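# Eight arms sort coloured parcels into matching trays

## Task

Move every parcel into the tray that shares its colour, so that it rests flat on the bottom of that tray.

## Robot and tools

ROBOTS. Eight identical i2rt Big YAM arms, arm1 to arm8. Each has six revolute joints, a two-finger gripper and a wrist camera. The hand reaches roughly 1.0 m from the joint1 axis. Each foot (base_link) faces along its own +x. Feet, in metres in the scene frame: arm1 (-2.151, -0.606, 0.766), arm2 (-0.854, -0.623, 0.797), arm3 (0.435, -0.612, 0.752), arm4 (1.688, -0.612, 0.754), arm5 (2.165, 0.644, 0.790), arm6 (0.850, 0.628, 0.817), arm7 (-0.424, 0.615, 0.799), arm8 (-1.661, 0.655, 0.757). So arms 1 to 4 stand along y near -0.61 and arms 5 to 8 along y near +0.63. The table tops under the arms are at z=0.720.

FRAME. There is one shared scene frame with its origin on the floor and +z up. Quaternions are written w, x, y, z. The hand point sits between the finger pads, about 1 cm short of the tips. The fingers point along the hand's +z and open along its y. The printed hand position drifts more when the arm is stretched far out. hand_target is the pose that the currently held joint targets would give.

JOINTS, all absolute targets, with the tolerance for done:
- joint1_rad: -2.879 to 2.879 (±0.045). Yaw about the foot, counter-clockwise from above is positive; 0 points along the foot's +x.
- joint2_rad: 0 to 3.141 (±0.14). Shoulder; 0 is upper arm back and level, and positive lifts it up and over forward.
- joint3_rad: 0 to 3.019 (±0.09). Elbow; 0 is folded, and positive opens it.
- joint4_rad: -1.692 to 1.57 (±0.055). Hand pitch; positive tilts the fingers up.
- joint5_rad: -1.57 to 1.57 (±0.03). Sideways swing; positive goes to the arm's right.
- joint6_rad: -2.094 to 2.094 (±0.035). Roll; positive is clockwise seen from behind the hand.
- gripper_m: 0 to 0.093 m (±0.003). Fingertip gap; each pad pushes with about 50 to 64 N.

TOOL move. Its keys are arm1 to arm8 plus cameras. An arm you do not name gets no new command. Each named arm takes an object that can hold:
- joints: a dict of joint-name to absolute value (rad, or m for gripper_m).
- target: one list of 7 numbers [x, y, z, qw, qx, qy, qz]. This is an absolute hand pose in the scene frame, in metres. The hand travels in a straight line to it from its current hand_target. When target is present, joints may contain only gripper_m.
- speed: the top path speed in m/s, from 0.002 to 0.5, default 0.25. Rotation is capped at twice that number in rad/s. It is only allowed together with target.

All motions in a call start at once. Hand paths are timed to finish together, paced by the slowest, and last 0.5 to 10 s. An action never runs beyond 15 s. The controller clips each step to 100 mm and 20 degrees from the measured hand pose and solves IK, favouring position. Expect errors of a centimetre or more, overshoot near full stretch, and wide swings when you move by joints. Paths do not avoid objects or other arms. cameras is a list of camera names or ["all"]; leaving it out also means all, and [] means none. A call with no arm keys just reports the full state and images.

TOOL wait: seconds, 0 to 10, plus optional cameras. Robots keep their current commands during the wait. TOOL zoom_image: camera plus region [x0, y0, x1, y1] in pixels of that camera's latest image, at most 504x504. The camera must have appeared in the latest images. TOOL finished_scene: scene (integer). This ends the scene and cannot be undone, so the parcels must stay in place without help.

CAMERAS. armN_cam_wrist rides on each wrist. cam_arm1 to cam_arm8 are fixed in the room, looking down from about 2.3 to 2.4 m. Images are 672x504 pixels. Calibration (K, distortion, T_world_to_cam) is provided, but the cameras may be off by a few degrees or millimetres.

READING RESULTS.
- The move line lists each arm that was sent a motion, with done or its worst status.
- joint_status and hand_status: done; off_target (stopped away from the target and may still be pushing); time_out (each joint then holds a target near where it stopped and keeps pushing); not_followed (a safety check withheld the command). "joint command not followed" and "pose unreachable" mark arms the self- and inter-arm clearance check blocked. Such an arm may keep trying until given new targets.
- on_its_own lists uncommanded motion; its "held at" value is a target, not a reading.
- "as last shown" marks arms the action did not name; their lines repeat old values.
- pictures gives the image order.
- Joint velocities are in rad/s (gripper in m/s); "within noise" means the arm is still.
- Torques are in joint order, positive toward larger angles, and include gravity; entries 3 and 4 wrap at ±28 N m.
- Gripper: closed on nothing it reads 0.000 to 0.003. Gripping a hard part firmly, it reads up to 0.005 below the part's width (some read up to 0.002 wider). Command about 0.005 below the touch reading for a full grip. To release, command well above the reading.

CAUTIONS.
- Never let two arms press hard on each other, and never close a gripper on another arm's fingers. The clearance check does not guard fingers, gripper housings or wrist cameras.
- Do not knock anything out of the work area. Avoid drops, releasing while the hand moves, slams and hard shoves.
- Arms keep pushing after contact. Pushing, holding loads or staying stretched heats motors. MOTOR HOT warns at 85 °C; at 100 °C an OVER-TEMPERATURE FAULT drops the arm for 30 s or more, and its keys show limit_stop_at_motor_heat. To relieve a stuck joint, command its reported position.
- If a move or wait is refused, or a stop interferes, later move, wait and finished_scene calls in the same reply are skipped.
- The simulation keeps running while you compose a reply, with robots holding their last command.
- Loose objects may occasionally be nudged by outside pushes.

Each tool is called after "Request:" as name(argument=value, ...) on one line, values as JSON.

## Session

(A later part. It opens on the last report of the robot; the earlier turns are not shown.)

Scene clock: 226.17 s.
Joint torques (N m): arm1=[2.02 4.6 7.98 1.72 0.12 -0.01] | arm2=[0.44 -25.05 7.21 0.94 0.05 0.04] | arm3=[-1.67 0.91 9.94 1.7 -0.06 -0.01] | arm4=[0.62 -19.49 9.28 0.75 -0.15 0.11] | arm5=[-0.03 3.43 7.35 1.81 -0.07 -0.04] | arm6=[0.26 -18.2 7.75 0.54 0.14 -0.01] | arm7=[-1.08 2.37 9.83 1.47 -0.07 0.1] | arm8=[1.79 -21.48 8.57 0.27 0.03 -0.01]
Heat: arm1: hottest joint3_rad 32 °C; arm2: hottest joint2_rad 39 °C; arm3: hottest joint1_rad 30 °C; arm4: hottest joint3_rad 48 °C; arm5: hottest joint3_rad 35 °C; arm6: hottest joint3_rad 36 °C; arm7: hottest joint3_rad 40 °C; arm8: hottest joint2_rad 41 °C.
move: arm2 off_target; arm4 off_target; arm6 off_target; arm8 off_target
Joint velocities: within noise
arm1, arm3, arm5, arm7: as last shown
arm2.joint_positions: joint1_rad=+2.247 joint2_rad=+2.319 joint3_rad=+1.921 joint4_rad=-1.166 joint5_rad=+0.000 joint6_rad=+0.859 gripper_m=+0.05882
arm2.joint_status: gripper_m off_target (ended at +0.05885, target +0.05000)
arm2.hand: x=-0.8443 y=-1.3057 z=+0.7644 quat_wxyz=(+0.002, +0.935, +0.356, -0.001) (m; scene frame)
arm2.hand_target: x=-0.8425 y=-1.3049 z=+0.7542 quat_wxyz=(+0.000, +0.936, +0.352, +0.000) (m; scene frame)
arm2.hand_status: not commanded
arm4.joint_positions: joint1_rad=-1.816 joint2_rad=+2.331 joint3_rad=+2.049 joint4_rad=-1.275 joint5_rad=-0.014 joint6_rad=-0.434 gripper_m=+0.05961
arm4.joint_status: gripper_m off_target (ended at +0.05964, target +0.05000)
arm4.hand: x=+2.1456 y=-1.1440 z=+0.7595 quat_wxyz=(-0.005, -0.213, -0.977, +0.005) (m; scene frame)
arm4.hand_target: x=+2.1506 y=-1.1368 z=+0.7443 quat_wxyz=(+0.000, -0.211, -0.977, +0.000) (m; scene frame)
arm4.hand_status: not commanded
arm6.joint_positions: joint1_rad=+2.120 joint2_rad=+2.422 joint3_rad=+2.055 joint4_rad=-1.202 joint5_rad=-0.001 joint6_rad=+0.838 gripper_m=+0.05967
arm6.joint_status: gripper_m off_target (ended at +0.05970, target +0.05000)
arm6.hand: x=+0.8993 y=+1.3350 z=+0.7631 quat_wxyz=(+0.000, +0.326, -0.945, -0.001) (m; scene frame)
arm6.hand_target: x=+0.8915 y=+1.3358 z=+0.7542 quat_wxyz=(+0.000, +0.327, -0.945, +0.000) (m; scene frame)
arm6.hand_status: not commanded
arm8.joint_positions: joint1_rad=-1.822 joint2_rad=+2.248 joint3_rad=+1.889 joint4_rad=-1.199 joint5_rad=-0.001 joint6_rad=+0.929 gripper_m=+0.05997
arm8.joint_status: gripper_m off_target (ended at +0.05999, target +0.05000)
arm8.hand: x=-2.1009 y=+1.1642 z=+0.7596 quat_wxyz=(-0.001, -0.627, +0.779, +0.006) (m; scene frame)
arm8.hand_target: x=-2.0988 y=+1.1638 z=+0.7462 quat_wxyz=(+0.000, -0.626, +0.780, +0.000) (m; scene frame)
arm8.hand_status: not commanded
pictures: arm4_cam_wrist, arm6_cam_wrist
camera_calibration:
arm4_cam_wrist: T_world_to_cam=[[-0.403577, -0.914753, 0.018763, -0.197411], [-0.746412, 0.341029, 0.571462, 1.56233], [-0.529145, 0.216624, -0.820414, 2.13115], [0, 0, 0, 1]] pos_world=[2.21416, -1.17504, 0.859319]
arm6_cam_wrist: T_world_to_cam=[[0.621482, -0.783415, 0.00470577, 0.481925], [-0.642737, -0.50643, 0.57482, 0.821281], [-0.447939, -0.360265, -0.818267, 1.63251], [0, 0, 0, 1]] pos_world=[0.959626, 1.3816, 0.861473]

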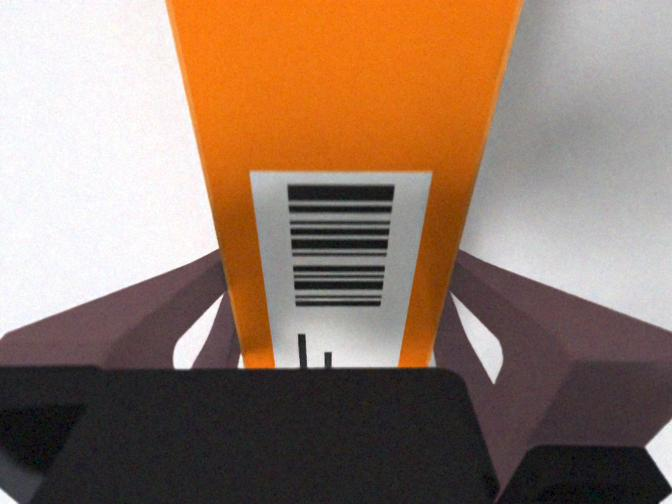

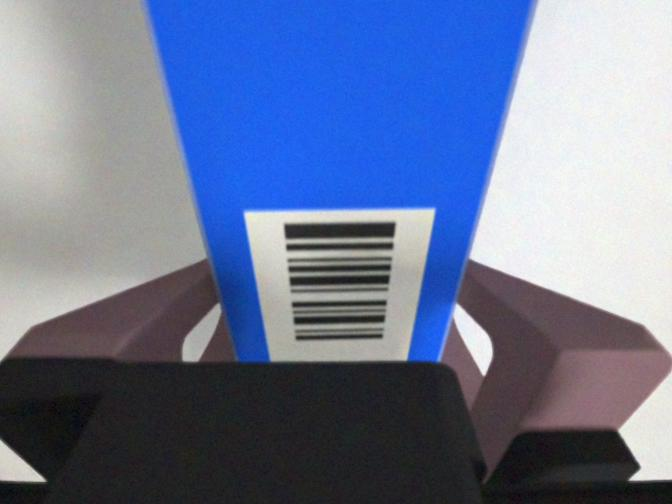

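Request:
move(arm8={"target":[-2.09,1.15,0.90,0,-0.626,0.780,0],"speed":0.25}, arm2={"target":[-0.8425,-1.28,0.90,0,0.936,0.352,0],"speed":0.25}, arm4={"target":[2.13,-1.12,0.90,0,0.211,0.9775,0],"speed":0.25}, arm6={"target":[0.8915,1.31,0.90,0,-0.327,0.945,0],"speed":0.25}, cameras=["cam_arm2"])

Request:
move(arm8={"joints":{"joint2_rad":1.2,"joint3_rad":1.43,"joint4_rad":-1.66}}, arm2={"joints":{"joint2_rad":1.2,"joint3_rad":1.43,"joint4_rad":-1.66}}, arm4={"joints":{"joint2_rad":1.2,"joint3_rad":1.43,"joint4_rad":-1.66}}, arm6={"joints":{"joint2_rad":1.2,"joint3_rad":1.43,"joint4_rad":-1.66}}, cameras=["cam_arm4"])

Request:
move(arm8={"joints":{"joint1_rad":0.417,"joint6_rad":0}}, arm2={"joints":{"joint1_rad":-1.419,"joint6_rad":0}}, arm4={"joints":{"joint1_rad":1.927,"joint6_rad":0}}, arm6={"joints":{"joint1_rad":-1.37,"joint6_rad":0}}, cameras=["cam_arm1","cam_arm2","cam_arm3","cam_arm4"])

Scene clock: 283.33 s.
Joint torques (N m): arm1=[2.08 4.13 7.87 1.8 0.11 0.01] | arm2=[0.5 -24 11.28 0.06 0.04 0.05] | arm3=[-1.67 0.91 9.91 1.72 -0.06 -0.01] | arm4=[-0.26 -19.25 14.76 -0.28 -0.15 0.02] | arm5=[0.09 3.37 7.46 1.89 -0.08 -0.04] | arm6=[0.15 -19.19 10.76 -0.27 0.11 -0.02] | arm7=[-0.97 2.32 9.84 1.44 -0.07 0.11] | arm8=[2.2 -21.3 13.76 -0.7 0 0.01]
Heat: arm1: hottest joint3_rad 32 °C; arm2: hottest joint2_rad 42 °C; arm3: hottest joint1_rad 30 °C; arm4: hottest joint3_rad 40 °C; arm5: hottest joint3_rad 35 °C; arm6: hottest joint2_rad 39 °C; arm7: hottest joint3_rad 40 °C; arm8: hottest joint2_rad 44 °C.
move: arm2 off_target; arm4 off_target; arm6 off_target; arm8 off_target
Joint velocities: within noise
arm1, arm3, arm5, arm7: as last shown
arm2.joint_positions: joint1_rad=+2.247 joint2_rad=+2.123 joint3_rad=+1.911 joint4_rad=-1.383 joint5_rad=+0.000 joint6_rad=+0.859 gripper_m=+0.05882
arm2.joint_status: not commanded
arm2.hand: x=-0.8448 y=-1.2685 z=+0.8873 quat_wxyz=(-0.013, +0.935, +0.356, +0.004) (m; scene frame)
arm2.hand_target: x=-0.8425 y=-1.2794 z=+0.9000 quat_wxyz=(+0.000, +0.936, +0.352, +0.000) (m; scene frame)
arm2.hand_status: off_target (0.017 m and 1.6 deg from the pose sent, 0.138 m and 0.5 deg at the start)
arm4.joint_positions: joint1_rad=-1.816 joint2_rad=+2.165 joint3_rad=+2.077 joint4_rad=-1.525 joint5_rad=-0.014 joint6_rad=-0.434 gripper_m=+0.05961
arm4.joint_status: not commanded
arm4.hand: x=+2.1198 y=-1.1110 z=+0.8806 quat_wxyz=(+0.017, -0.213, -0.977, -0.012) (m; scene frame)
arm4.hand_target: x=+2.1293 y=-1.1192 z=+0.9000 quat_wxyz=(+0.000, -0.211, -0.977, +0.000) (m; scene frame)
arm4.hand_status: off_target (0.024 m and 2.4 deg from the pose sent, 0.143 m and 0.8 deg at the start)
arm6.joint_positions: joint1_rad=+2.120 joint2_rad=+2.235 joint3_rad=+2.027 joint4_rad=-1.398 joint5_rad=+0.000 joint6_rad=+0.838 gripper_m=+0.05967
arm6.joint_status: not commanded
arm6.hand: x=+0.8970 y=+1.3003 z=+0.8792 quat_wxyz=(+0.007, +0.326, -0.945, +0.016) (m; scene frame)
arm6.hand_target: x=+0.8916 y=+1.3094 z=+0.9000 quat_wxyz=(+0.000, +0.327, -0.945, +0.000) (m; scene frame)
arm6.hand_status: off_target (0.024 m and 2.0 deg from the pose sent, 0.139 m and 0.2 deg at the start)
arm8.joint_positions: joint1_rad=-1.822 joint2_rad=+2.102 joint3_rad=+1.971 joint4_rad=-1.473 joint5_rad=+0.000 joint6_rad=+0.929 gripper_m=+0.05997
arm8.joint_status: not commanded
arm8.hand: x=-2.0812 y=+1.1418 z=+0.8844 quat_wxyz=(+0.000, -0.627, +0.779, -0.017) (m; scene frame)
arm8.hand_target: x=-2.0895 y=+1.1494 z=+0.9002 quat_wxyz=(+0.000, -0.626, +0.780, +0.000) (m; scene frame)
arm8.hand_status: off_target (0.020 m and 1.9 deg from the pose sent, 0.142 m and 0.7 deg at the start)
pictures: cam_arm2

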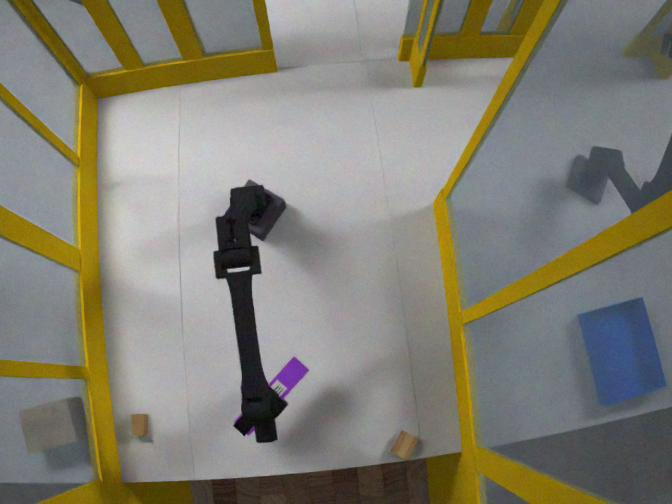

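Scene clock: 285.10 s.
Joint torques (N m): arm1=[2.43 4.37 7.92 1.69 0.1 0.01] | arm2=[0.5 -8.88 8.25 0.53 0.03 0.04] | arm3=[-1.61 1.03 9.94 1.72 -0.05 -0.01] | arm4=[0.03 -6.18 9.92 0.28 -0.15 0.03] | arm5=[-0.09 2.96 7.47 1.84 -0.1 -0.01] | arm6=[0.03 -6.01 8.96 0.18 0.11 -0.04] | arm7=[-1.2 2.49 9.77 1.43 -0.06 0.1] | arm8=[2.2 -6.48 9.47 -0.14 -0.02 -0.01]
Heat: arm1: hottest joint3_rad 32 °C; arm2: hottest joint2_rad 41 °C; arm3: hottest joint1_rad 30 °C; arm4: hottest joint3_rad 40 °C; arm5: hottest joint3_rad 35 °C; arm6: hottest joint2_rad 39 °C; arm7: hottest joint3_rad 40 °C; arm8: hottest joint2_rad 43 °C.
move: arm2 done; arm4 done; arm6 done; arm8 done
Joint velocities: within noise
arm1, arm3, arm5, arm7: as last shown
arm2.joint_positions: joint1_rad=+2.247 joint2_rad=+1.197 joint3_rad=+1.430 joint4_rad=-1.653 joint5_rad=+0.000 joint6_rad=+0.859 gripper_m=+0.05882
arm2.joint_status: all done
arm2.hand: x=-0.8492 y=-0.9785 z=+1.1501 quat_wxyz=(+0.070, +0.932, +0.355, -0.026) (m; scene frame)
arm2.hand_target: x=-0.8479 y=-0.9775 z=+1.1488 quat_wxyz=(+0.066, +0.934, +0.351, -0.023) (m; scene frame)
arm2.hand_status: not commanded
arm4.joint_positions: joint1_rad=-1.816 joint2_rad=+1.197 joint3_rad=+1.435 joint4_rad=-1.654 joint5_rad=-0.014 joint6_rad=-0.434 gripper_m=+0.05961
arm4.joint_status: all done
arm4.hand: x=+1.9246 y=-0.8772 z=+1.1085 quat_wxyz=(-0.061, -0.211, -0.974, +0.047) (m; scene frame)
arm4.hand_target: x=+1.9242 y=-0.8755 z=+1.1054 quat_wxyz=(-0.056, -0.209, -0.975, +0.042) (m; scene frame)
arm4.hand_status: not commanded
arm6.joint_positions: joint1_rad=+2.120 joint2_rad=+1.205 joint3_rad=+1.425 joint4_rad=-1.654 joint5_rad=+0.000 joint6_rad=+0.838 gripper_m=+0.05967
arm6.joint_status: all done
arm6.hand: x=+0.8753 y=+0.9834 z=+1.1651 quat_wxyz=(-0.026, +0.325, -0.943, -0.062) (m; scene frame)
arm6.hand_target: x=+0.8721 y=+0.9819 z=+1.1689 quat_wxyz=(-0.027, +0.326, -0.943, -0.065) (m; scene frame)
arm6.hand_status: not commanded
arm8.joint_positions: joint1_rad=-1.822 joint2_rad=+1.190 joint3_rad=+1.432 joint4_rad=-1.655 joint5_rad=+0.000 joint6_rad=+0.929 gripper_m=+0.05997
arm8.joint_status: all done
arm8.hand: x=-1.8921 y=+0.9234 z=+1.1135 quat_wxyz=(-0.003, -0.625, +0.777, +0.079) (m; scene frame)
arm8.hand_target: x=-1.8930 y=+0.9234 z=+1.1090 quat_wxyz=(-0.003, -0.624, +0.778, +0.070) (m; scene frame)
arm8.hand_status: not commanded
pictures: cam_arm4

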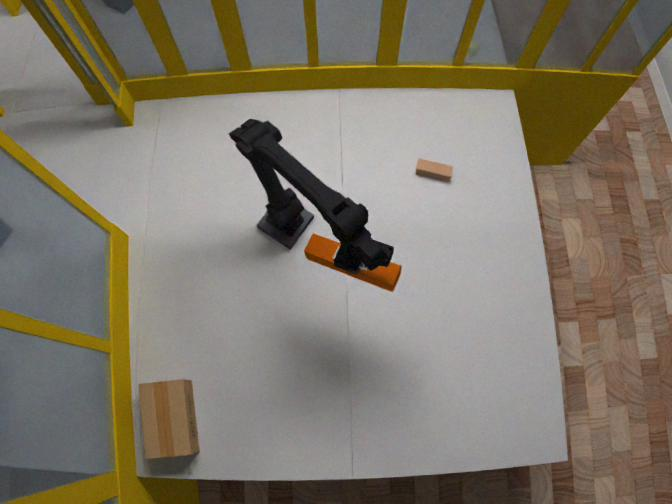

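Scene clock: 287.77 s.
Joint torques (N m): arm1=[2.02 4.42 7.99 1.8 0.08 -0.01] | arm2=[-0.15 -10.64 8.25 0.5 -0.05 -0.19] | arm3=[-1.79 0.97 9.94 1.69 -0.06 0] | arm4=[1.08 -7.59 9.96 0.24 -0.11 0.11] | arm5=[-0.56 2.78 7.31 1.94 -0.1 -0.06] | arm6=[-1.2 -7.59 8.99 0.14 0.02 -0.18] | arm7=[-1.14 2.37 9.78 1.44 -0.07 0.1] | arm8=[2.55 -8.53 9.5 -0.13 -0.05 -0.09]
Heat: arm1: hottest joint3_rad 32 °C; arm2: hottest joint2_rad 41 °C; arm3: hottest joint1_rad 30 °C; arm4: hottest joint3_rad 40 °C; arm5: hottest joint3_rad 35 °C; arm6: hottest joint2_rad 38 °C; arm7: hottest joint3_rad 40 °C; arm8: hottest joint2_rad 42 °C.
move: arm2 done; arm4 done; arm6 done; arm8 done
Joint velocities: within noise
arm1.joint_positions: joint1_rad=+1.458 joint2_rad=+0.521 joint3_rad=+1.431 joint4_rad=-1.508 joint5_rad=+0.032 joint6_rad=-0.133 gripper_m=+0.09398
arm1.joint_status: not commanded
arm1.hand: x=-2.0638 y=-0.4619 z=+1.3059 quat_wxyz=(-0.426, +0.483, -0.742, -0.186) (m; scene frame)
arm1.hand_target: x=-2.0670 y=-0.4634 z=+1.3137 quat_wxyz=(-0.433, +0.485, -0.735, -0.193) (m; scene frame)
arm1.hand_status: not commanded
arm2.joint_positions: joint1_rad=-1.414 joint2_rad=+1.213 joint3_rad=+1.430 joint4_rad=-1.653 joint5_rad=+0.001 joint6_rad=+0.015 gripper_m=+0.05886
arm2.joint_status: all done
arm2.hand: x=-0.6801 y=-0.3092 z=+1.1453 quat_wxyz=(-0.058, +0.501, -0.863, -0.035) (m; scene frame)
arm2.hand_target: x=-0.6811 y=-0.3141 z=+1.1494 quat_wxyz=(-0.061, +0.505, -0.860, -0.036) (m; scene frame)
arm2.hand_status: not commanded
arm3.joint_positions: joint1_rad=-1.177 joint2_rad=+0.623 joint3_rad=+1.443 joint4_rad=-1.225 joint5_rad=+0.214 joint6_rad=-0.288 gripper_m=+0.09397
arm3.joint_status: not commanded
arm3.hand: x=+0.5190 y=-0.3917 z=+1.3440 quat_wxyz=(-0.520, +0.567, -0.606, -0.202) (m; scene frame)
arm3.hand_target: x=+0.5211 y=-0.3963 z=+1.3572 quat_wxyz=(-0.532, +0.555, -0.605, -0.205) (m; scene frame)
arm3.hand_status: not commanded
arm4.joint_positions: joint1_rad=+1.915 joint2_rad=+1.215 joint3_rad=+1.435 joint4_rad=-1.653 joint5_rad=-0.015 joint6_rad=-0.008 gripper_m=+0.05972
arm4.joint_status: all done
arm4.hand: x=+1.3449 y=-0.5124 z=+1.1057 quat_wxyz=(+0.003, +0.988, -0.133, -0.074) (m; scene frame)
arm4.hand_target: x=+1.3491 y=-0.5183 z=+1.1086 quat_wxyz=(+0.004, +0.989, -0.130, -0.076) (m; scene frame)
arm4.hand_status: not commanded
arm5.joint_positions: joint1_rad=+0.641 joint2_rad=+0.625 joint3_rad=+1.427 joint4_rad=-1.371 joint5_rad=+0.119 joint6_rad=-0.097 gripper_m=+0.09397
arm5.joint_status: not commanded
arm5.hand: x=+1.9447 y=+0.5763 z=+1.3387 quat_wxyz=(+0.013, +0.859, +0.181, -0.479) (m; scene frame)
arm5.hand_target: x=+1.9474 y=+0.5756 z=+1.3512 quat_wxyz=(+0.017, +0.851, +0.181, -0.492) (m; scene frame)
arm5.hand_status: not commanded
arm6.joint_positions: joint1_rad=-1.361 joint2_rad=+1.222 joint3_rad=+1.424 joint4_rad=-1.654 joint5_rad=+0.000 joint6_rad=+0.009 gripper_m=+0.05971
arm6.joint_status: all done
arm6.hand: x=+0.7071 y=+0.2983 z=+1.1592 quat_wxyz=(-0.033, -0.837, -0.544, +0.050) (m; scene frame)
arm6.hand_target: x=+0.7066 y=+0.3044 z=+1.1688 quat_wxyz=(-0.038, -0.836, -0.544, +0.059) (m; scene frame)
arm6.hand_status: not commanded
arm7.joint_positions: joint1_rad=-1.035 joint2_rad=+0.496 joint3_rad=+1.379 joint4_rad=-1.460 joint5_rad=-0.022 joint6_rad=+0.046 gripper_m=+0.09397
arm7.joint_status: not commanded
arm7.hand: x=-0.4377 y=+0.4443 z=+1.3303 quat_wxyz=(-0.333, -0.663, -0.578, +0.340) (m; scene frame)
arm7.hand_target: x=-0.4390 y=+0.4472 z=+1.3403 quat_wxyz=(-0.339, -0.661, -0.571, +0.349) (m; scene frame)
arm7.hand_status: not commanded
arm8.joint_positions: joint1_rad=+0.411 joint2_rad=+1.209 joint3_rad=+1.432 joint4_rad=-1.655 joint5_rad=+0.000 joint6_rad=+0.007 gripper_m=+0.05998
arm8.joint_status: all done
arm8.hand: x=-1.7309 y=+0.3045 z=+1.1078 quat_wxyz=(-0.045, -0.773, -0.631, +0.054) (m; scene frame)
arm8.hand_target: x=-1.7282 y=+0.3076 z=+1.1096 quat_wxyz=(-0.045, -0.769, -0.636, +0.055) (m; scene frame)
arm8.hand_status: not commanded
pictures: cam_arm1, cam_arm2, cam_arm3, cam_arm4

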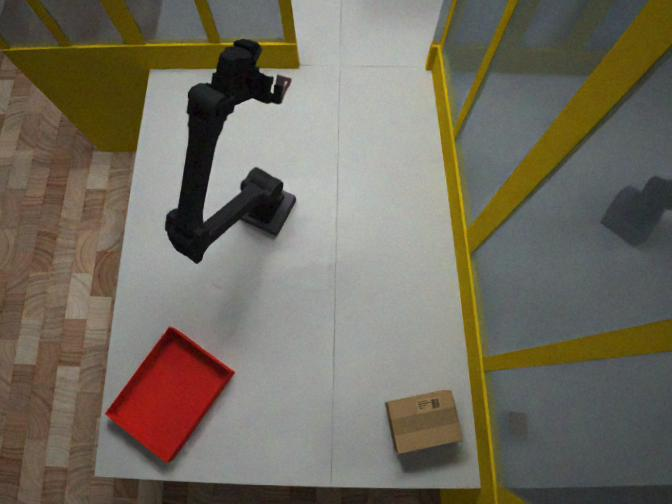

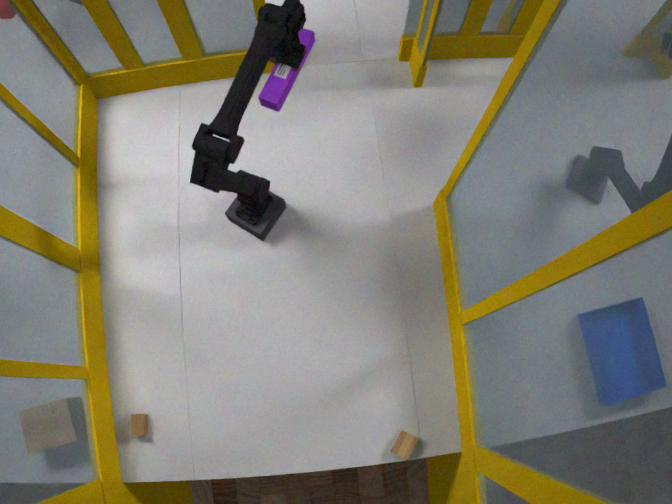

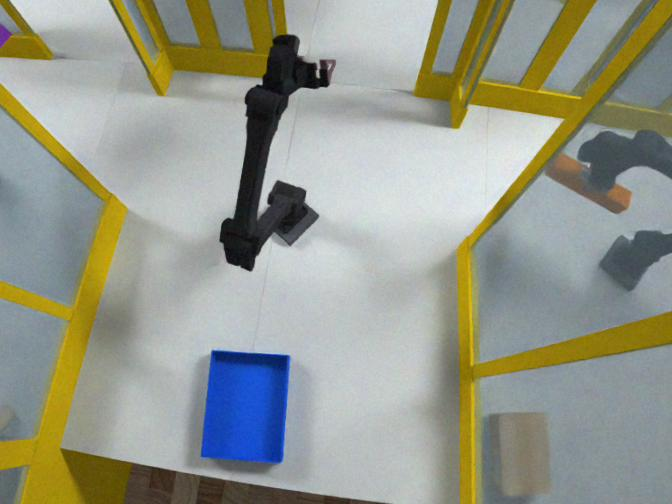

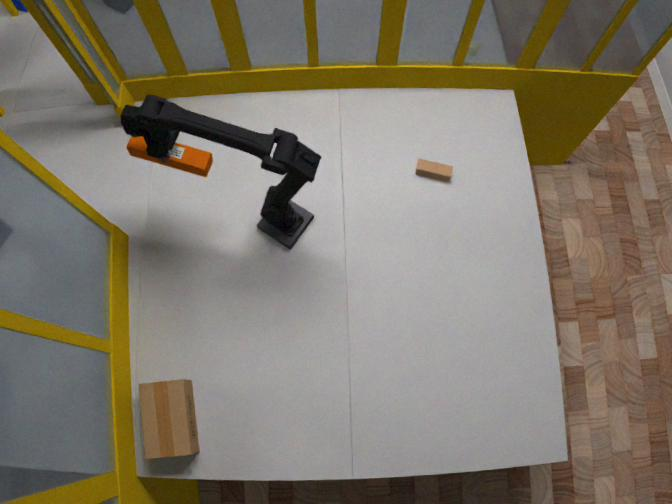

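Request:
move(arm8={"target":[-1.78,0.03,0.88,0,0.7705,0.6374,0],"speed":0.35}, arm2={"target":[-0.49,0.03,0.88,0,-0.507,0.862,0],"speed":0.35}, arm4={"target":[1.05,-0.44,0.88,0,-0.9913,0.1315,0],"speed":0.35}, arm6={"target":[0.585,0.03,0.88,0,0.838,0.5454,0],"speed":0.35}, cameras=["cam_arm8","cam_arm6"])

Request:
move(arm8={"target":[-1.78,0.03,0.757,0,0.7705,0.6374,0],"speed":0.15}, arm2={"target":[-0.49,0.03,0.761,0,-0.507,0.862,0],"speed":0.15}, arm4={"target":[1.05,-0.44,0.755,0,-0.9913,0.1315,0],"speed":0.15}, arm6={"target":[0.585,0.03,0.761,0,0.838,0.5454,0],"speed":0.15}, cameras=["cam_arm1","cam_arm7","cam_arm3","cam_arm6"])

Scene clock: 310.90 s.
Joint torques (N m): arm1=[1.79 4.66 7.92 1.68 0.11 0.01] | arm2=[-0.03 -28.04 12.41 0.08 0.02 -0.21] | arm3=[-1.67 0.97 9.94 1.69 -0.05 -0.01] | arm4=[1.73 -17.73 15.17 -0.28 0.01 0.12] | arm5=[-0.32 2.78 7.41 1.65 -0.08 -0.04] | arm6=[-1.2 -16.85 12.4 -0.21 0.03 -0.18] | arm7=[-1.26 2.43 9.78 1.43 -0.07 0.11] | arm8=[2.14 -20.19 14.11 -0.58 -0.07 -0.08]
Heat: arm1: hottest joint3_rad 32 °C; arm2: hottest joint2_rad 36 °C; arm3: hottest joint1_rad 30 °C; arm4: hottest joint3_rad 42 °C; arm5: hottest joint3_rad 35 °C; arm6: hottest joint2_rad 35 °C; arm7: hottest joint3_rad 40 °C; arm8: hottest joint2_rad 37 °C.
move: arm2 off_target; arm4 off_target; arm6 off_target; arm8 off_target
Joint velocities: within noise
arm1, arm3, arm5, arm7: as last shown
arm2.joint_positions: joint1_rad=-1.414 joint2_rad=+2.488 joint3_rad=+2.507 joint4_rad=-1.623 joint5_rad=+0.001 joint6_rad=+0.015 gripper_m=+0.05886
arm2.joint_status: not commanded
arm2.hand: x=-0.4973 y=+0.0224 z=+0.8661 quat_wxyz=(+0.014, +0.502, -0.865, +0.008) (m; scene frame)
arm2.hand_target: x=-0.4905 y=+0.0293 z=+0.8802 quat_wxyz=(-0.001, +0.507, -0.862, +0.000) (m; scene frame)
arm2.hand_status: off_target (0.017 m and 2.0 deg from the pose sent, 0.471 m and 7.8 deg at the start)
arm4.joint_positions: joint1_rad=+1.917 joint2_rad=+2.125 joint3_rad=+1.956 joint4_rad=-1.446 joint5_rad=+0.010 joint6_rad=-0.001 gripper_m=+0.05972
arm4.joint_status: not commanded
arm4.hand: x=+1.0689 y=-0.4351 z=+0.8661 quat_wxyz=(+0.004, +0.991, -0.135, +0.017) (m; scene frame)
arm4.hand_target: x=+1.0512 y=-0.4404 z=+0.8801 quat_wxyz=(+0.000, +0.991, -0.131, -0.001) (m; scene frame)
arm4.hand_status: off_target (0.024 m and 2.1 deg from the pose sent, 0.378 m and 8.5 deg at the start)
arm6.joint_positions: joint1_rad=-1.361 joint2_rad=+2.146 joint3_rad=+1.821 joint4_rad=-1.290 joint5_rad=+0.000 joint6_rad=+0.009 gripper_m=+0.05971
arm6.joint_status: not commanded
arm6.hand: x=+0.5973 y=+0.0449 z=+0.8606 quat_wxyz=(+0.013, -0.838, -0.545, -0.018) (m; scene frame)
arm6.hand_target: x=+0.5855 y=+0.0310 z=+0.8804 quat_wxyz=(+0.000, -0.838, -0.546, +0.001) (m; scene frame)
arm6.hand_status: off_target (0.027 m and 2.5 deg from the pose sent, 0.406 m and 6.8 deg at the start)
arm8.joint_positions: joint1_rad=+0.413 joint2_rad=+2.050 joint3_rad=+1.836 joint4_rad=-1.390 joint5_rad=+0.000 joint6_rad=+0.007 gripper_m=+0.05998
arm8.joint_status: not commanded
arm8.hand: x=-1.7807 y=+0.0451 z=+0.8667 quat_wxyz=(+0.010, -0.774, -0.633, -0.012) (m; scene frame)
arm8.hand_target: x=-1.7797 y=+0.0309 z=+0.8802 quat_wxyz=(+0.000, -0.770, -0.638, +0.000) (m; scene frame)
arm8.hand_status: off_target (0.020 m and 1.9 deg from the pose sent, 0.360 m and 8.1 deg at the start)
pictures: cam_arm6, cam_arm8

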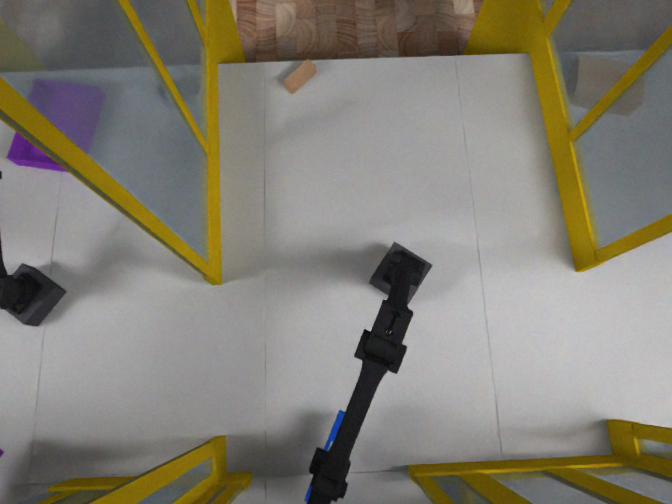

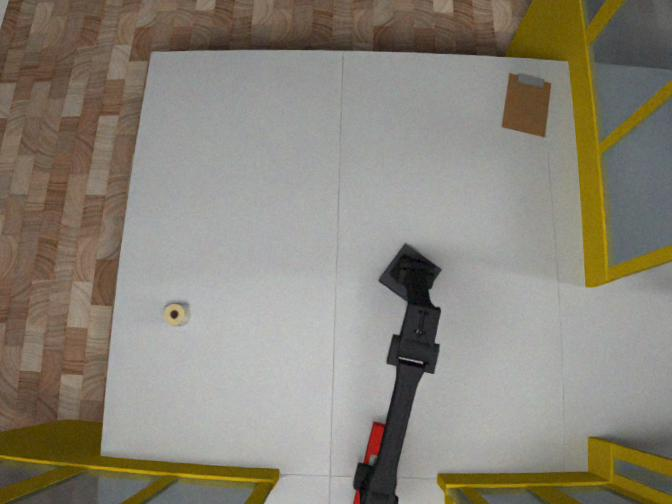

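Scene clock: 312.47 s.
Joint torques (N m): arm1=[2.32 4.6 8.01 1.78 0.08 0.04] | arm2=[-0.09 -27.52 8.38 1.01 -0.01 -0.21] | arm3=[-1.61 0.91 9.91 1.69 -0.06 -0.02] | arm4=[1.55 -18.49 9.8 0.72 0.01 0.1] | arm5=[-0.62 3.19 7.43 1.77 -0.09 -0.04] | arm6=[-1.2 -16.79 7.97 0.43 -0.01 -0.17] | arm7=[-1.32 2.32 9.87 1.48 -0.07 0.11] | arm8=[2.55 -20.13 9.02 0.17 -0.05 -0.09]
Heat: arm1: hottest joint3_rad 32 °C; arm2: hottest joint2_rad 37 °C; arm3: hottest joint1_rad 30 °C; arm4: hottest joint3_rad 42 °C; arm5: hottest joint3_rad 35 °C; arm6: hottest joint2_rad 35 °C; arm7: hottest joint3_rad 40 °C; arm8: hottest joint2_rad 37 °C.
move: arm2 done; arm4 off_target; arm6 done; arm8 done
Joint velocities: within noise
arm1, arm3, arm5, arm7: as last shown
arm2.joint_positions: joint1_rad=-1.414 joint2_rad=+2.535 joint3_rad=+2.339 joint4_rad=-1.378 joint5_rad=+0.001 joint6_rad=+0.014 gripper_m=+0.05886
arm2.joint_status: not commanded
arm2.hand: x=-0.4935 y=+0.0294 z=+0.7678 quat_wxyz=(+0.001, +0.502, -0.865, +0.001) (m; scene frame)
arm2.hand_target: x=-0.4902 y=+0.0299 z=+0.7609 quat_wxyz=(+0.000, +0.507, -0.862, +0.000) (m; scene frame)
arm2.hand_status: done (0.008 m and 0.7 deg from the pose sent, 0.106 m and 2.0 deg at the start)
arm4.joint_positions: joint1_rad=+1.917 joint2_rad=+2.224 joint3_rad=+1.844 joint4_rad=-1.202 joint5_rad=+0.010 joint6_rad=-0.001 gripper_m=+0.05972
arm4.joint_status: not commanded
arm4.hand: x=+1.0549 y=-0.4325 z=+0.7618 quat_wxyz=(+0.001, +0.991, -0.135, +0.001) (m; scene frame)
arm4.hand_target: x=+1.0502 y=-0.4400 z=+0.7550 quat_wxyz=(+0.000, +0.991, -0.131, +0.000) (m; scene frame)
arm4.hand_status: off_target (0.011 m and 0.5 deg from the pose sent, 0.113 m and 2.1 deg at the start)
arm6.joint_positions: joint1_rad=-1.361 joint2_rad=+2.272 joint3_rad=+1.768 joint4_rad=-1.076 joint5_rad=+0.001 joint6_rad=+0.009 gripper_m=+0.05971
arm6.joint_status: not commanded
arm6.hand: x=+0.5915 y=+0.0317 z=+0.7631 quat_wxyz=(+0.003, -0.838, -0.545, -0.003) (m; scene frame)
arm6.hand_target: x=+0.5852 y=+0.0301 z=+0.7609 quat_wxyz=(+0.000, -0.838, -0.546, +0.000) (m; scene frame)
arm6.hand_status: done (0.007 m and 0.5 deg from the pose sent, 0.101 m and 2.6 deg at the start)
arm8.joint_positions: joint1_rad=+0.413 joint2_rad=+2.154 joint3_rad=+1.727 joint4_rad=-1.148 joint5_rad=+0.000 joint6_rad=+0.007 gripper_m=+0.05998
arm8.joint_status: not commanded
arm8.hand: x=-1.7830 y=+0.0333 z=+0.7633 quat_wxyz=(+0.001, -0.774, -0.633, -0.001) (m; scene frame)
arm8.hand_target: x=-1.7799 y=+0.0301 z=+0.7570 quat_wxyz=(+0.000, -0.770, -0.638, +0.000) (m; scene frame)
arm8.hand_status: done (0.008 m and 0.7 deg from the pose sent, 0.111 m and 1.9 deg at the start)
pictures: cam_arm1, cam_arm3, cam_arm6, cam_arm7

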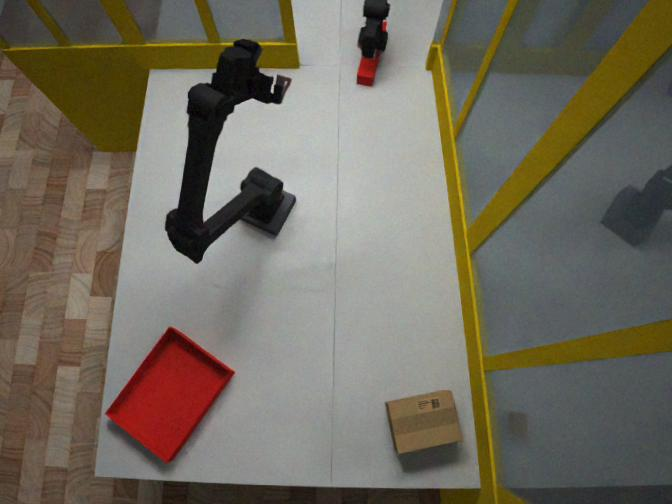

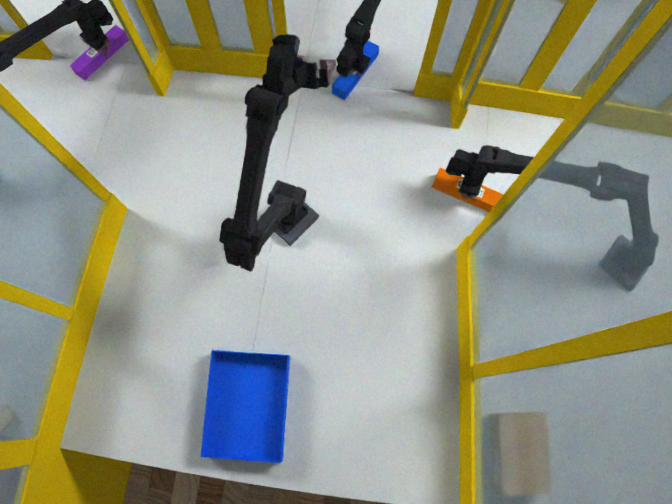

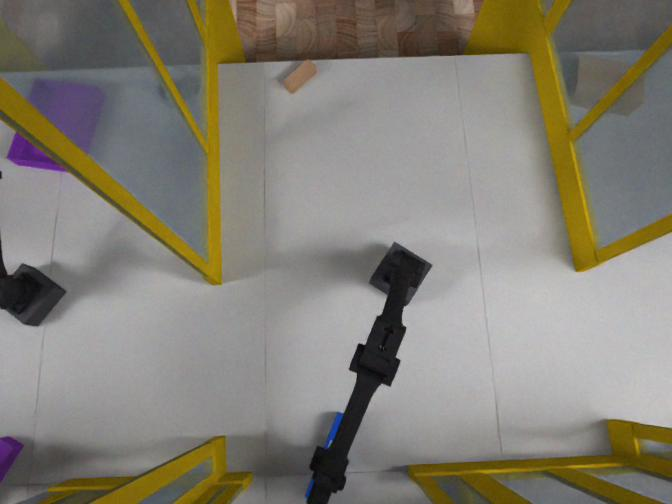

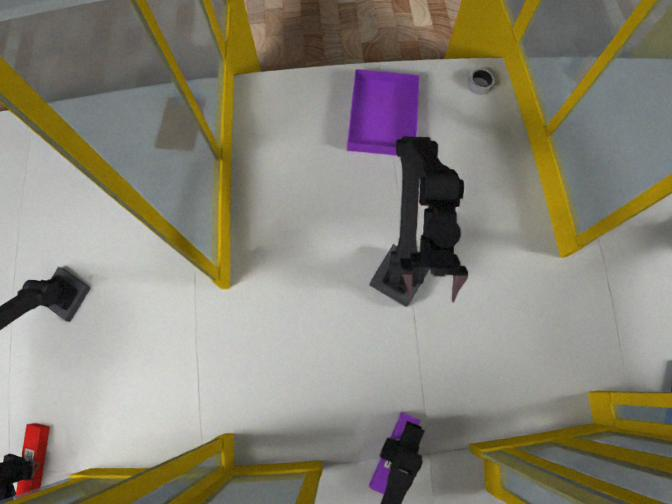

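Request:
move(arm8={"joints":{"gripper_m":0.09}}, arm2={"joints":{"gripper_m":0.09}}, arm4={"joints":{"gripper_m":0.09}}, arm6={"joints":{"gripper_m":0.09}}, cameras=["arm8_cam_wrist"])

Request:
move(arm8={"target":[-1.78,0.045,0.94,0,0.7705,0.6374,0],"speed":0.35}, arm2={"target":[-0.49,0.01,0.94,0,-0.507,0.862,0],"speed":0.35}, arm4={"target":[1.06,-0.44,0.94,0,-0.9913,0.1315,0],"speed":0.35}, arm6={"target":[0.585,0.045,0.94,0,0.838,0.5454,0],"speed":0.35}, cameras=["cam_arm3"])

Request:
move(arm8={"joints":{"joint1_rad":-0.4,"joint2_rad":0.9,"joint3_rad":1.3,"joint4_rad":-1.66}}, arm2={"joints":{"joint1_rad":-0.6,"joint2_rad":0.9,"joint3_rad":1.3,"joint4_rad":-1.66}}, arm4={"joints":{"joint1_rad":1.0,"joint2_rad":0.9,"joint3_rad":1.3,"joint4_rad":-1.66}}, arm6={"joints":{"joint1_rad":-0.5,"joint2_rad":0.9,"joint3_rad":1.3,"joint4_rad":-1.66}}, arm1={"joints":{"joint1_rad":1.473,"joint2_rad":1.2,"joint3_rad":1.43,"joint4_rad":-1.66,"joint5_rad":0,"joint6_rad":-0.323}}, arm7={"joints":{"joint1_rad":-1.05,"joint2_rad":1.2,"joint3_rad":1.43,"joint4_rad":-1.66,"joint5_rad":0,"joint6_rad":0.4}}, arm3={"joints":{"joint1_rad":-1.199,"joint2_rad":1.2,"joint3_rad":1.43,"joint4_rad":-1.66,"joint5_rad":0,"joint6_rad":0.178}}, cameras=["cam_arm3"])

Request:
move(arm1={"target":[-1.783,0.033,0.89,0,-0.6334,0.7738,0],"speed":0.4}, arm7={"target":[-0.4935,0.0294,0.89,0,0.865,0.5015,0],"speed":0.4}, arm3={"target":[0.5915,0.0317,0.89,0,-0.5454,0.838,0],"speed":0.4}, cameras=["arm1_cam_wrist","arm7_cam_wrist","arm3_cam_wrist"])

Scene clock: 350.53 s.
Joint torques (N m): arm1=[2.32 4.54 7.95 1.76 0.1 -0.01] | arm2=[-0.09 -28.16 8.39 0.87 -0.01 -0.2] | arm3=[-1.67 0.97 9.94 1.7 -0.06 0] | arm4=[1.49 -18.49 9.81 0.72 0 0.1] | arm5=[0.32 2.73 7.38 1.81 -0.08 -0.07] | arm6=[-1.26 -16.73 7.9 0.4 -0.01 -0.17] | arm7=[-1.14 2.32 9.78 1.51 -0.08 0.11] | arm8=[2.2 -20.6 9.09 0.25 -0.04 -0.09]
Heat: arm1: hottest joint3_rad 32 °C; arm2: hottest joint2_rad 41 °C; arm3: hottest joint1_rad 30 °C; arm4: hottest joint3_rad 41 °C; arm5: hottest joint3_rad 35 °C; arm6: hottest joint2_rad 37 °C; arm7: hottest joint3_rad 41 °C; arm8: hottest joint2_rad 40 °C.
move: arm2 done; arm4 done; arm6 done; arm8 done
Joint velocities: within noise
arm1, arm3, arm5, arm7: as last shown
arm2.joint_positions: joint1_rad=-1.414 joint2_rad=+2.535 joint3_rad=+2.339 joint4_rad=-1.378 joint5_rad=+0.001 joint6_rad=+0.014 gripper_m=+0.08984
arm2.joint_status: all done
arm2.hand: x=-0.4935 y=+0.0294 z=+0.7678 quat_wxyz=(+0.001, +0.502, -0.865, +0.001) (m; scene frame)
arm2.hand_target: x=-0.4902 y=+0.0299 z=+0.7609 quat_wxyz=(+0.000, +0.507, -0.862, +0.000) (m; scene frame)
arm2.hand_status: not commanded
arm4.joint_positions: joint1_rad=+1.917 joint2_rad=+2.224 joint3_rad=+1.844 joint4_rad=-1.202 joint5_rad=+0.010 joint6_rad=-0.001 gripper_m=+0.08982
arm4.joint_status: all done
arm4.hand: x=+1.0549 y=-0.4325 z=+0.7618 quat_wxyz=(+0.001, +0.991, -0.135, +0.001) (m; scene frame)
arm4.hand_target: x=+1.0502 y=-0.4400 z=+0.7550 quat_wxyz=(+0.000, +0.991, -0.131, +0.000) (m; scene frame)
arm4.hand_status: not commanded
arm6.joint_positions: joint1_rad=-1.361 joint2_rad=+2.272 joint3_rad=+1.768 joint4_rad=-1.075 joint5_rad=+0.001 joint6_rad=+0.009 gripper_m=+0.08980
arm6.joint_status: all done
arm6.hand: x=+0.5914 y=+0.0316 z=+0.7631 quat_wxyz=(+0.003, -0.838, -0.545, -0.003) (m; scene frame)
arm6.hand_target: x=+0.5851 y=+0.0301 z=+0.7609 quat_wxyz=(+0.000, -0.838, -0.546, +0.000) (m; scene frame)
arm6.hand_status: not commanded
arm8.joint_positions: joint1_rad=+0.413 joint2_rad=+2.154 joint3_rad=+1.727 joint4_rad=-1.148 joint5_rad=+0.000 joint6_rad=+0.007 gripper_m=+0.08984
arm8.joint_status: all done
arm8.hand: x=-1.7830 y=+0.0333 z=+0.7633 quat_wxyz=(+0.001, -0.774, -0.633, -0.001) (m; scene frame)
arm8.hand_target: x=-1.7799 y=+0.0301 z=+0.7570 quat_wxyz=(+0.000, -0.770, -0.638, +0.000) (m; scene frame)
arm8.hand_status: not commanded
pictures: arm8_cam_wrist
camera_calibration:
arm8_cam_wrist: T_world_to_cam=[[-0.978856, 0.204256, -0.0110038, -1.74273], [0.158046, 0.789362, 0.593236, -0.19302], [0.129858, 0.578954, -0.804953, 0.947273], [0, 0, 0, 1]] pos_world=[-1.79839, -0.0401, 0.85784]

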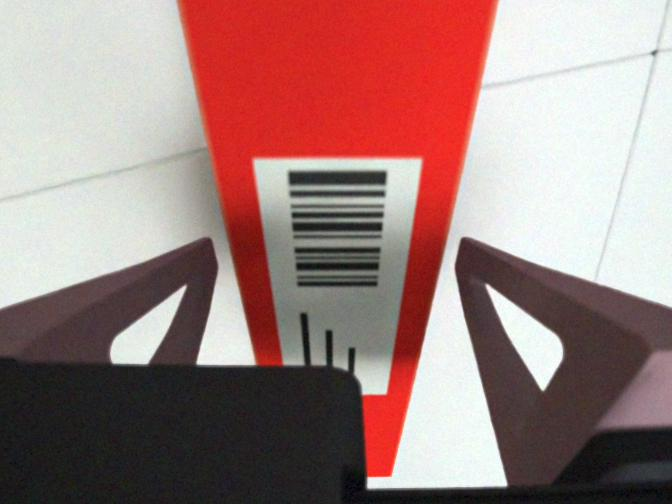

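Scene clock: 352.10 s.
Joint torques (N m): arm1=[2.37 4.48 7.95 1.77 0.1 0.03] | arm2=[-0.15 -26.46 11.54 0.16 -0.01 -0.21] | arm3=[-1.73 0.79 9.94 1.7 -0.05 -0.01] | arm4=[1.49 -16.44 15.23 -0.21 -0.01 0.1] | arm5=[-0.21 2.67 7.38 1.76 -0.06 -0.06] | arm6=[-1.44 -16.56 12.25 -0.24 0.01 -0.18] | arm7=[-1.14 2.43 9.76 1.5 -0.07 0.1] | arm8=[1.79 -18.43 14.04 -0.55 -0.03 -0.09]
Heat: arm1: hottest joint3_rad 32 °C; arm2: hottest joint2_rad 41 °C; arm3: hottest joint1_rad 30 °C; arm4: hottest joint3_rad 42 °C; arm5: hottest joint3_rad 35 °C; arm6: hottest joint2_rad 37 °C; arm7: hottest joint3_rad 41 °C; arm8: hottest joint2_rad 40 °C.
move: arm2 done; arm4 off_target; arm6 off_target; arm8 off_target
Joint velocities: within noise
arm1, arm3, arm5, arm7: as last shown
arm2.joint_positions: joint1_rad=-1.426 joint2_rad=+2.378 joint3_rad=+2.481 joint4_rad=-1.669 joint5_rad=+0.001 joint6_rad=+0.002 gripper_m=+0.08993
arm2.joint_status: not commanded
arm2.hand: x=-0.4967 y=+0.0057 z=+0.9349 quat_wxyz=(-0.002, +0.503, -0.865, -0.001) (m; scene frame)
arm2.hand_target: x=-0.4904 y=+0.0094 z=+0.9398 quat_wxyz=(-0.009, +0.507, -0.862, -0.005) (m; scene frame)
arm2.hand_status: done (0.009 m and 0.7 deg from the pose sent, 0.173 m and 0.6 deg at the start; pose on its path clipped on 8 of 47 steps; a joint's target at an end of its range on 24 of 47 steps)
arm4.joint_positions: joint1_rad=+1.917 joint2_rad=+2.072 joint3_rad=+2.046 joint4_rad=-1.575 joint5_rad=+0.010 joint6_rad=-0.001 gripper_m=+0.08990
arm4.joint_status: not commanded
arm4.hand: x=+1.0762 y=-0.4362 z=+0.9336 quat_wxyz=(+0.003, +0.991, -0.135, +0.011) (m; scene frame)
arm4.hand_target: x=+1.0609 y=-0.4403 z=+0.9400 quat_wxyz=(+0.000, +0.991, -0.131, -0.001) (m; scene frame)
arm4.hand_status: off_target (0.018 m and 1.3 deg from the pose sent, 0.178 m and 0.5 deg at the start; pose on its path clipped on 9 of 47 steps)
arm6.joint_positions: joint1_rad=-1.368 joint2_rad=+2.073 joint3_rad=+1.856 joint4_rad=-1.398 joint5_rad=+0.001 joint6_rad=+0.000 gripper_m=+0.08987
arm6.joint_status: not commanded
arm6.hand: x=+0.5973 y=+0.0560 z=+0.9191 quat_wxyz=(+0.013, -0.837, -0.546, -0.018) (m; scene frame)
arm6.hand_target: x=+0.5853 y=+0.0461 z=+0.9402 quat_wxyz=(+0.000, -0.838, -0.545, +0.000) (m; scene frame)
arm6.hand_status: off_target (0.027 m and 2.5 deg from the pose sent, 0.177 m and 0.5 deg at the start; pose on its path clipped on 8 of 47 steps)
arm8.joint_positions: joint1_rad=+0.413 joint2_rad=+1.976 joint3_rad=+1.896 joint4_rad=-1.510 joint5_rad=+0.000 joint6_rad=+0.005 gripper_m=+0.08992
arm8.joint_status: not commanded
arm8.hand: x=-1.7784 y=+0.0571 z=+0.9336 quat_wxyz=(+0.005, -0.773, -0.634, -0.007) (m; scene frame)
arm8.hand_target: x=-1.7798 y=+0.0456 z=+0.9400 quat_wxyz=(+0.000, -0.770, -0.637, +0.000) (m; scene frame)
arm8.hand_status: off_target (0.014 m and 1.1 deg from the pose sent, 0.177 m and 0.7 deg at the start; pose on its path clipped on 8 of 47 steps)
pictures: cam_arm3

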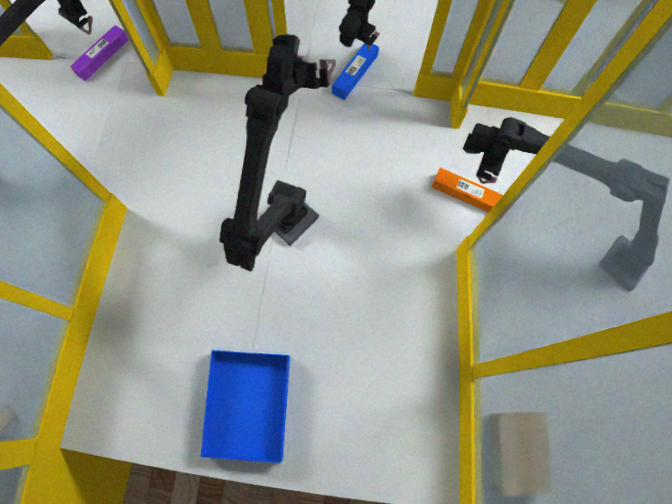

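Scene clock: 354.07 s.
Joint torques (N m): arm1=[2.14 -7 8.79 0.08 -0.06 -0.06] | arm2=[0.67 -3.37 8.08 0.94 -0.03 -0.16] | arm3=[-1.85 -10.81 10.88 -0.02 -0.24 0.13] | arm4=[-1.32 -2.2 9.52 0.57 -0.15 0.08] | arm5=[0.09 3.08 7.41 1.81 -0.09 -0.1] | arm6=[0.03 -1.73 8.66 0.43 0.11 -0.15] | arm7=[-1.08 -7.71 12.79 -0.09 0.11 0.19] | arm8=[1.14 -2.02 9.17 0.13 -0.17 -0.08]
Heat: arm1: hottest joint3_rad 32 °C; arm2: hottest joint2_rad 40 °C; arm3: hottest joint1_rad 30 °C; arm4: hottest joint3_rad 42 °C; arm5: hottest joint3_rad 35 °C; arm6: hottest joint2_rad 37 °C; arm7: hottest joint3_rad 41 °C; arm8: hottest joint2_rad 39 °C.
move: arm1 done; arm2 done; arm3 done; arm4 done; arm6 done; arm7 done; arm8 done
Joint velocities: within noise
arm1.joint_positions: joint1_rad=+1.461 joint2_rad=+1.201 joint3_rad=+1.428 joint4_rad=-1.649 joint5_rad=+0.003 joint6_rad=-0.315 gripper_m=+0.09398
arm1.joint_status: all done
arm1.hand: x=-1.9700 y=-0.2957 z=+1.1142 quat_wxyz=(-0.068, +0.624, -0.778, -0.020) (m; scene frame)
arm1.hand_target: x=-1.9757 y=-0.2956 z=+1.1153 quat_wxyz=(-0.064, +0.632, -0.772, -0.020) (m; scene frame)
arm1.hand_status: not commanded
arm2.joint_positions: joint1_rad=-0.606 joint2_rad=+0.900 joint3_rad=+1.301 joint4_rad=-1.656 joint5_rad=+0.002 joint6_rad=-0.004 gripper_m=+0.08995
arm2.joint_status: all done
arm2.hand: x=-0.9335 y=-0.3678 z=+1.1825 quat_wxyz=(-0.094, +0.797, -0.583, -0.127) (m; scene frame)
arm2.hand_target: x=-0.9347 y=-0.3693 z=+1.1817 quat_wxyz=(-0.093, +0.802, -0.577, -0.125) (m; scene frame)
arm2.hand_status: not commanded
arm3.joint_positions: joint1_rad=-1.184 joint2_rad=+1.216 joint3_rad=+1.412 joint4_rad=-1.649 joint5_rad=+0.004 joint6_rad=+0.161 gripper_m=+0.09397
arm3.joint_status: all done
arm3.hand: x=+0.5139 y=-0.2655 z=+1.0933 quat_wxyz=(-0.048, +0.557, -0.828, -0.039) (m; scene frame)
arm3.hand_target: x=+0.5175 y=-0.2697 z=+1.1061 quat_wxyz=(-0.055, +0.544, -0.836, -0.049) (m; scene frame)
arm3.hand_status: not commanded
arm4.joint_positions: joint1_rad=+1.015 joint2_rad=+0.900 joint3_rad=+1.307 joint4_rad=-1.653 joint5_rad=+0.014 joint6_rad=+0.001 gripper_m=+0.08992
arm4.joint_status: all done
arm4.hand: x=+1.5911 y=-0.3587 z=+1.1400 quat_wxyz=(-0.088, +0.820, -0.549, -0.133) (m; scene frame)
arm4.hand_target: x=+1.5954 y=-0.3594 z=+1.1363 quat_wxyz=(-0.084, +0.816, -0.557, -0.127) (m; scene frame)
arm4.hand_status: not commanded
arm5: as last shown
arm6.joint_positions: joint1_rad=-0.509 joint2_rad=+0.901 joint3_rad=+1.297 joint4_rad=-1.654 joint5_rad=-0.002 joint6_rad=-0.004 gripper_m=+0.08989
arm6.joint_status: all done
arm6.hand: x=+0.9654 y=+0.3860 z=+1.2001 quat_wxyz=(-0.132, -0.526, -0.836, +0.083) (m; scene frame)
arm6.hand_target: x=+0.9667 y=+0.3883 z=+1.2012 quat_wxyz=(-0.131, -0.520, -0.840, +0.083) (m; scene frame)
arm6.hand_status: not commanded
arm7.joint_positions: joint1_rad=-1.040 joint2_rad=+1.205 joint3_rad=+1.399 joint4_rad=-1.649 joint5_rad=-0.003 joint6_rad=+0.392 gripper_m=+0.09397
arm7.joint_status: all done
arm7.hand: x=-0.4619 y=+0.2633 z=+1.1360 quat_wxyz=(-0.046, -0.859, -0.509, +0.033) (m; scene frame)
arm7.hand_target: x=-0.4660 y=+0.2622 z=+1.1499 quat_wxyz=(-0.055, -0.863, -0.501, +0.042) (m; scene frame)
arm7.hand_status: not commanded
arm8.joint_positions: joint1_rad=-0.394 joint2_rad=+0.895 joint3_rad=+1.303 joint4_rad=-1.654 joint5_rad=+0.003 joint6_rad=+0.003 gripper_m=+0.08993
arm8.joint_status: all done
arm8.hand: x=-1.8863 y=+0.5121 z=+1.1447 quat_wxyz=(-0.045, -0.947, -0.276, +0.156) (m; scene frame)
arm8.hand_target: x=-1.8866 y=+0.5133 z=+1.1417 quat_wxyz=(-0.043, -0.948, -0.277, +0.149) (m; scene frame)
arm8.hand_status: not commanded
pictures: cam_arm3

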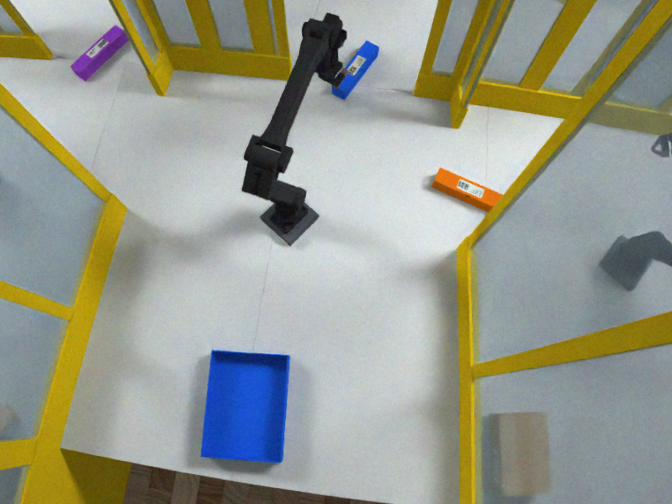

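Scene clock: 356.80 s.
Joint torques (N m): arm1=[1.9 -22.18 12.19 -0.21 -0.06 -0.07] | arm2=[0.67 -3.84 8.02 0.92 -0.03 -0.16] | arm3=[-1.85 -23.36 14.02 -0.34 -0.25 0.13] | arm4=[-1.32 -2.2 9.51 0.55 -0.15 0.08] | arm5=[-0.67 3.14 7.51 1.81 -0.11 -0.04] | arm6=[0.15 -1.73 8.68 0.43 0.11 -0.15] | arm7=[-1.08 -14.56 14.26 0.06 0.07 0.2] | arm8=[1.38 -2.02 9.18 0.17 -0.17 -0.08]
Heat: arm1: hottest joint3_rad 33 °C; arm2: hottest joint2_rad 40 °C; arm3: hottest joint3_rad 31 °C; arm4: hottest joint3_rad 42 °C; arm5: hottest joint3_rad 35 °C; arm6: hottest joint2_rad 36 °C; arm7: hottest joint3_rad 41 °C; arm8: hottest joint2_rad 39 °C.
move: arm1 done; arm3 off_target; arm7 off_target
Joint velocities: within noise
arm1.joint_positions: joint1_rad=+1.461 joint2_rad=+2.409 joint3_rad=+2.514 joint4_rad=-1.673 joint5_rad=-0.005 joint6_rad=-0.318 gripper_m=+0.09398
arm1.joint_status: not commanded
arm1.hand: x=-1.7809 y=+0.0230 z=+0.8882 quat_wxyz=(+0.002, +0.627, -0.779, +0.002) (m; scene frame)
arm1.hand_target: x=-1.7834 y=+0.0325 z=+0.8899 quat_wxyz=(-0.004, +0.633, -0.774, -0.002) (m; scene frame)
arm1.hand_status: done (0.010 m and 1.0 deg from the pose sent, 0.440 m and 8.2 deg at the start; a joint's target at an end of its range on 28 of 82 steps)
arm2, arm4, arm5, arm6, arm8: as last shown
arm3.joint_positions: joint1_rad=-1.186 joint2_rad=+2.139 joint3_rad=+1.994 joint4_rad=-1.478 joint5_rad=+0.000 joint6_rad=+0.162 gripper_m=+0.09397
arm3.joint_status: not commanded
arm3.hand: x=+0.5799 y=+0.0192 z=+0.8687 quat_wxyz=(+0.015, +0.558, -0.830, +0.017) (m; scene frame)
arm3.hand_target: x=+0.5912 y=+0.0304 z=+0.8902 quat_wxyz=(+0.000, +0.546, -0.838, +0.000) (m; scene frame)
arm3.hand_status: off_target (0.027 m and 3.1 deg from the pose sent, 0.368 m and 7.3 deg at the start)
arm7.joint_positions: joint1_rad=-1.040 joint2_rad=+1.935 joint3_rad=+1.574 joint4_rad=-1.252 joint5_rad=-0.003 joint6_rad=+0.393 gripper_m=+0.09397
arm7.joint_status: not commanded
arm7.hand: x=-0.4853 y=+0.0511 z=+0.8771 quat_wxyz=(+0.018, -0.861, -0.509, -0.015) (m; scene frame)
arm7.hand_target: x=-0.4934 y=+0.0306 z=+0.8906 quat_wxyz=(+0.000, -0.865, -0.502, +0.000) (m; scene frame)
arm7.hand_status: off_target (0.027 m and 2.8 deg from the pose sent, 0.341 m and 6.6 deg at the start)
pictures: arm1_cam_wrist, arm3_cam_wrist, arm7_cam_wrist
camera_calibration:
arm1_cam_wrist: T_world_to_cam=[[0.973284, -0.22958, -0.00326465, 1.74256], [-0.185353, -0.794022, 0.578941, -0.821338], [-0.135505, -0.562869, -0.815363, 0.622348], [0, 0, 0, 1]] pos_world=[-1.76391, 0.0981972, 0.988635]
arm3_cam_wrist: T_world_to_cam=[[0.924133, -0.381498, 0.0208966, -0.547856], [-0.312216, -0.722517, 0.616839, -0.335043], [-0.220225, -0.576566, -0.786812, 0.94626], [0, 0, 0, 1]] pos_world=[0.610076, 0.0945007, 0.962645]
arm7_cam_wrist: T_world_to_cam=[[-0.883724, 0.467156, 0.0282458, -0.480679], [0.387047, 0.695583, 0.605276, -0.372212], [0.263111, 0.545829, -0.795515, 0.918798], [0, 0, 0, 1]] pos_world=[-0.522469, -0.0180502, 0.969785]

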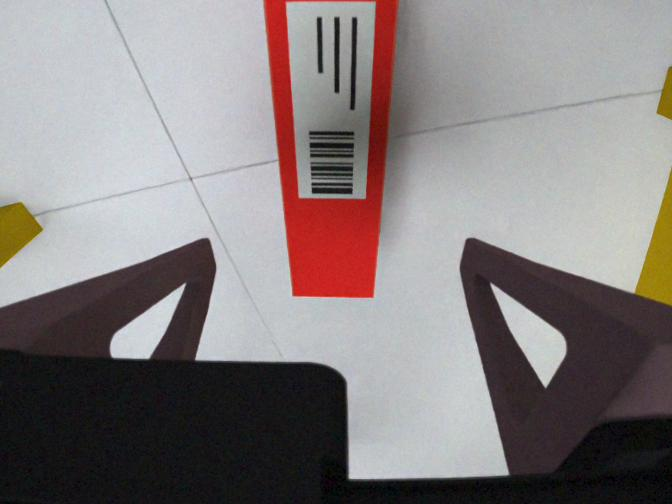

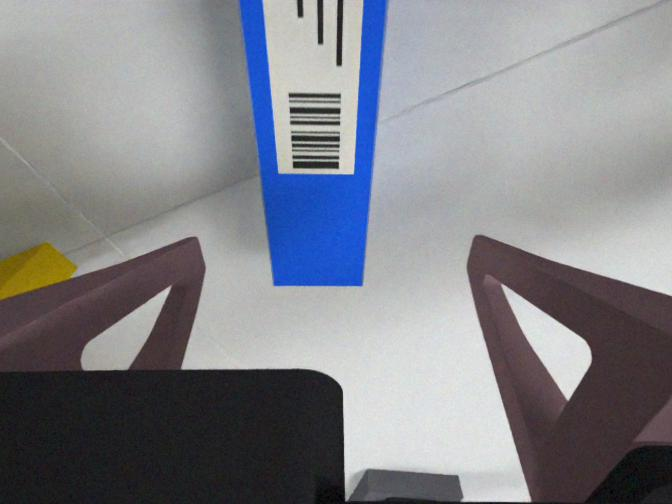

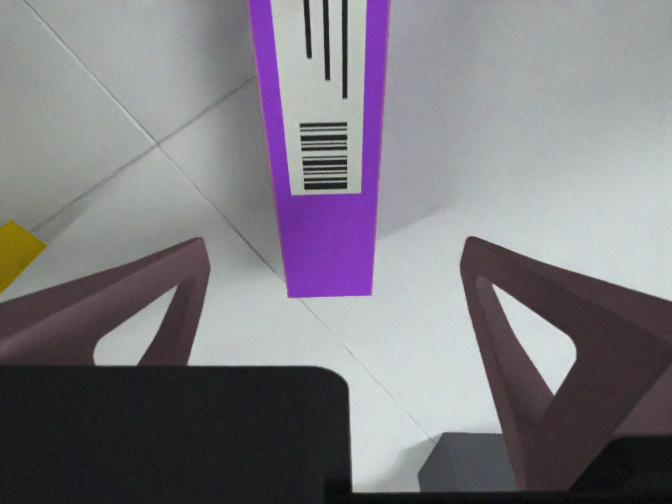

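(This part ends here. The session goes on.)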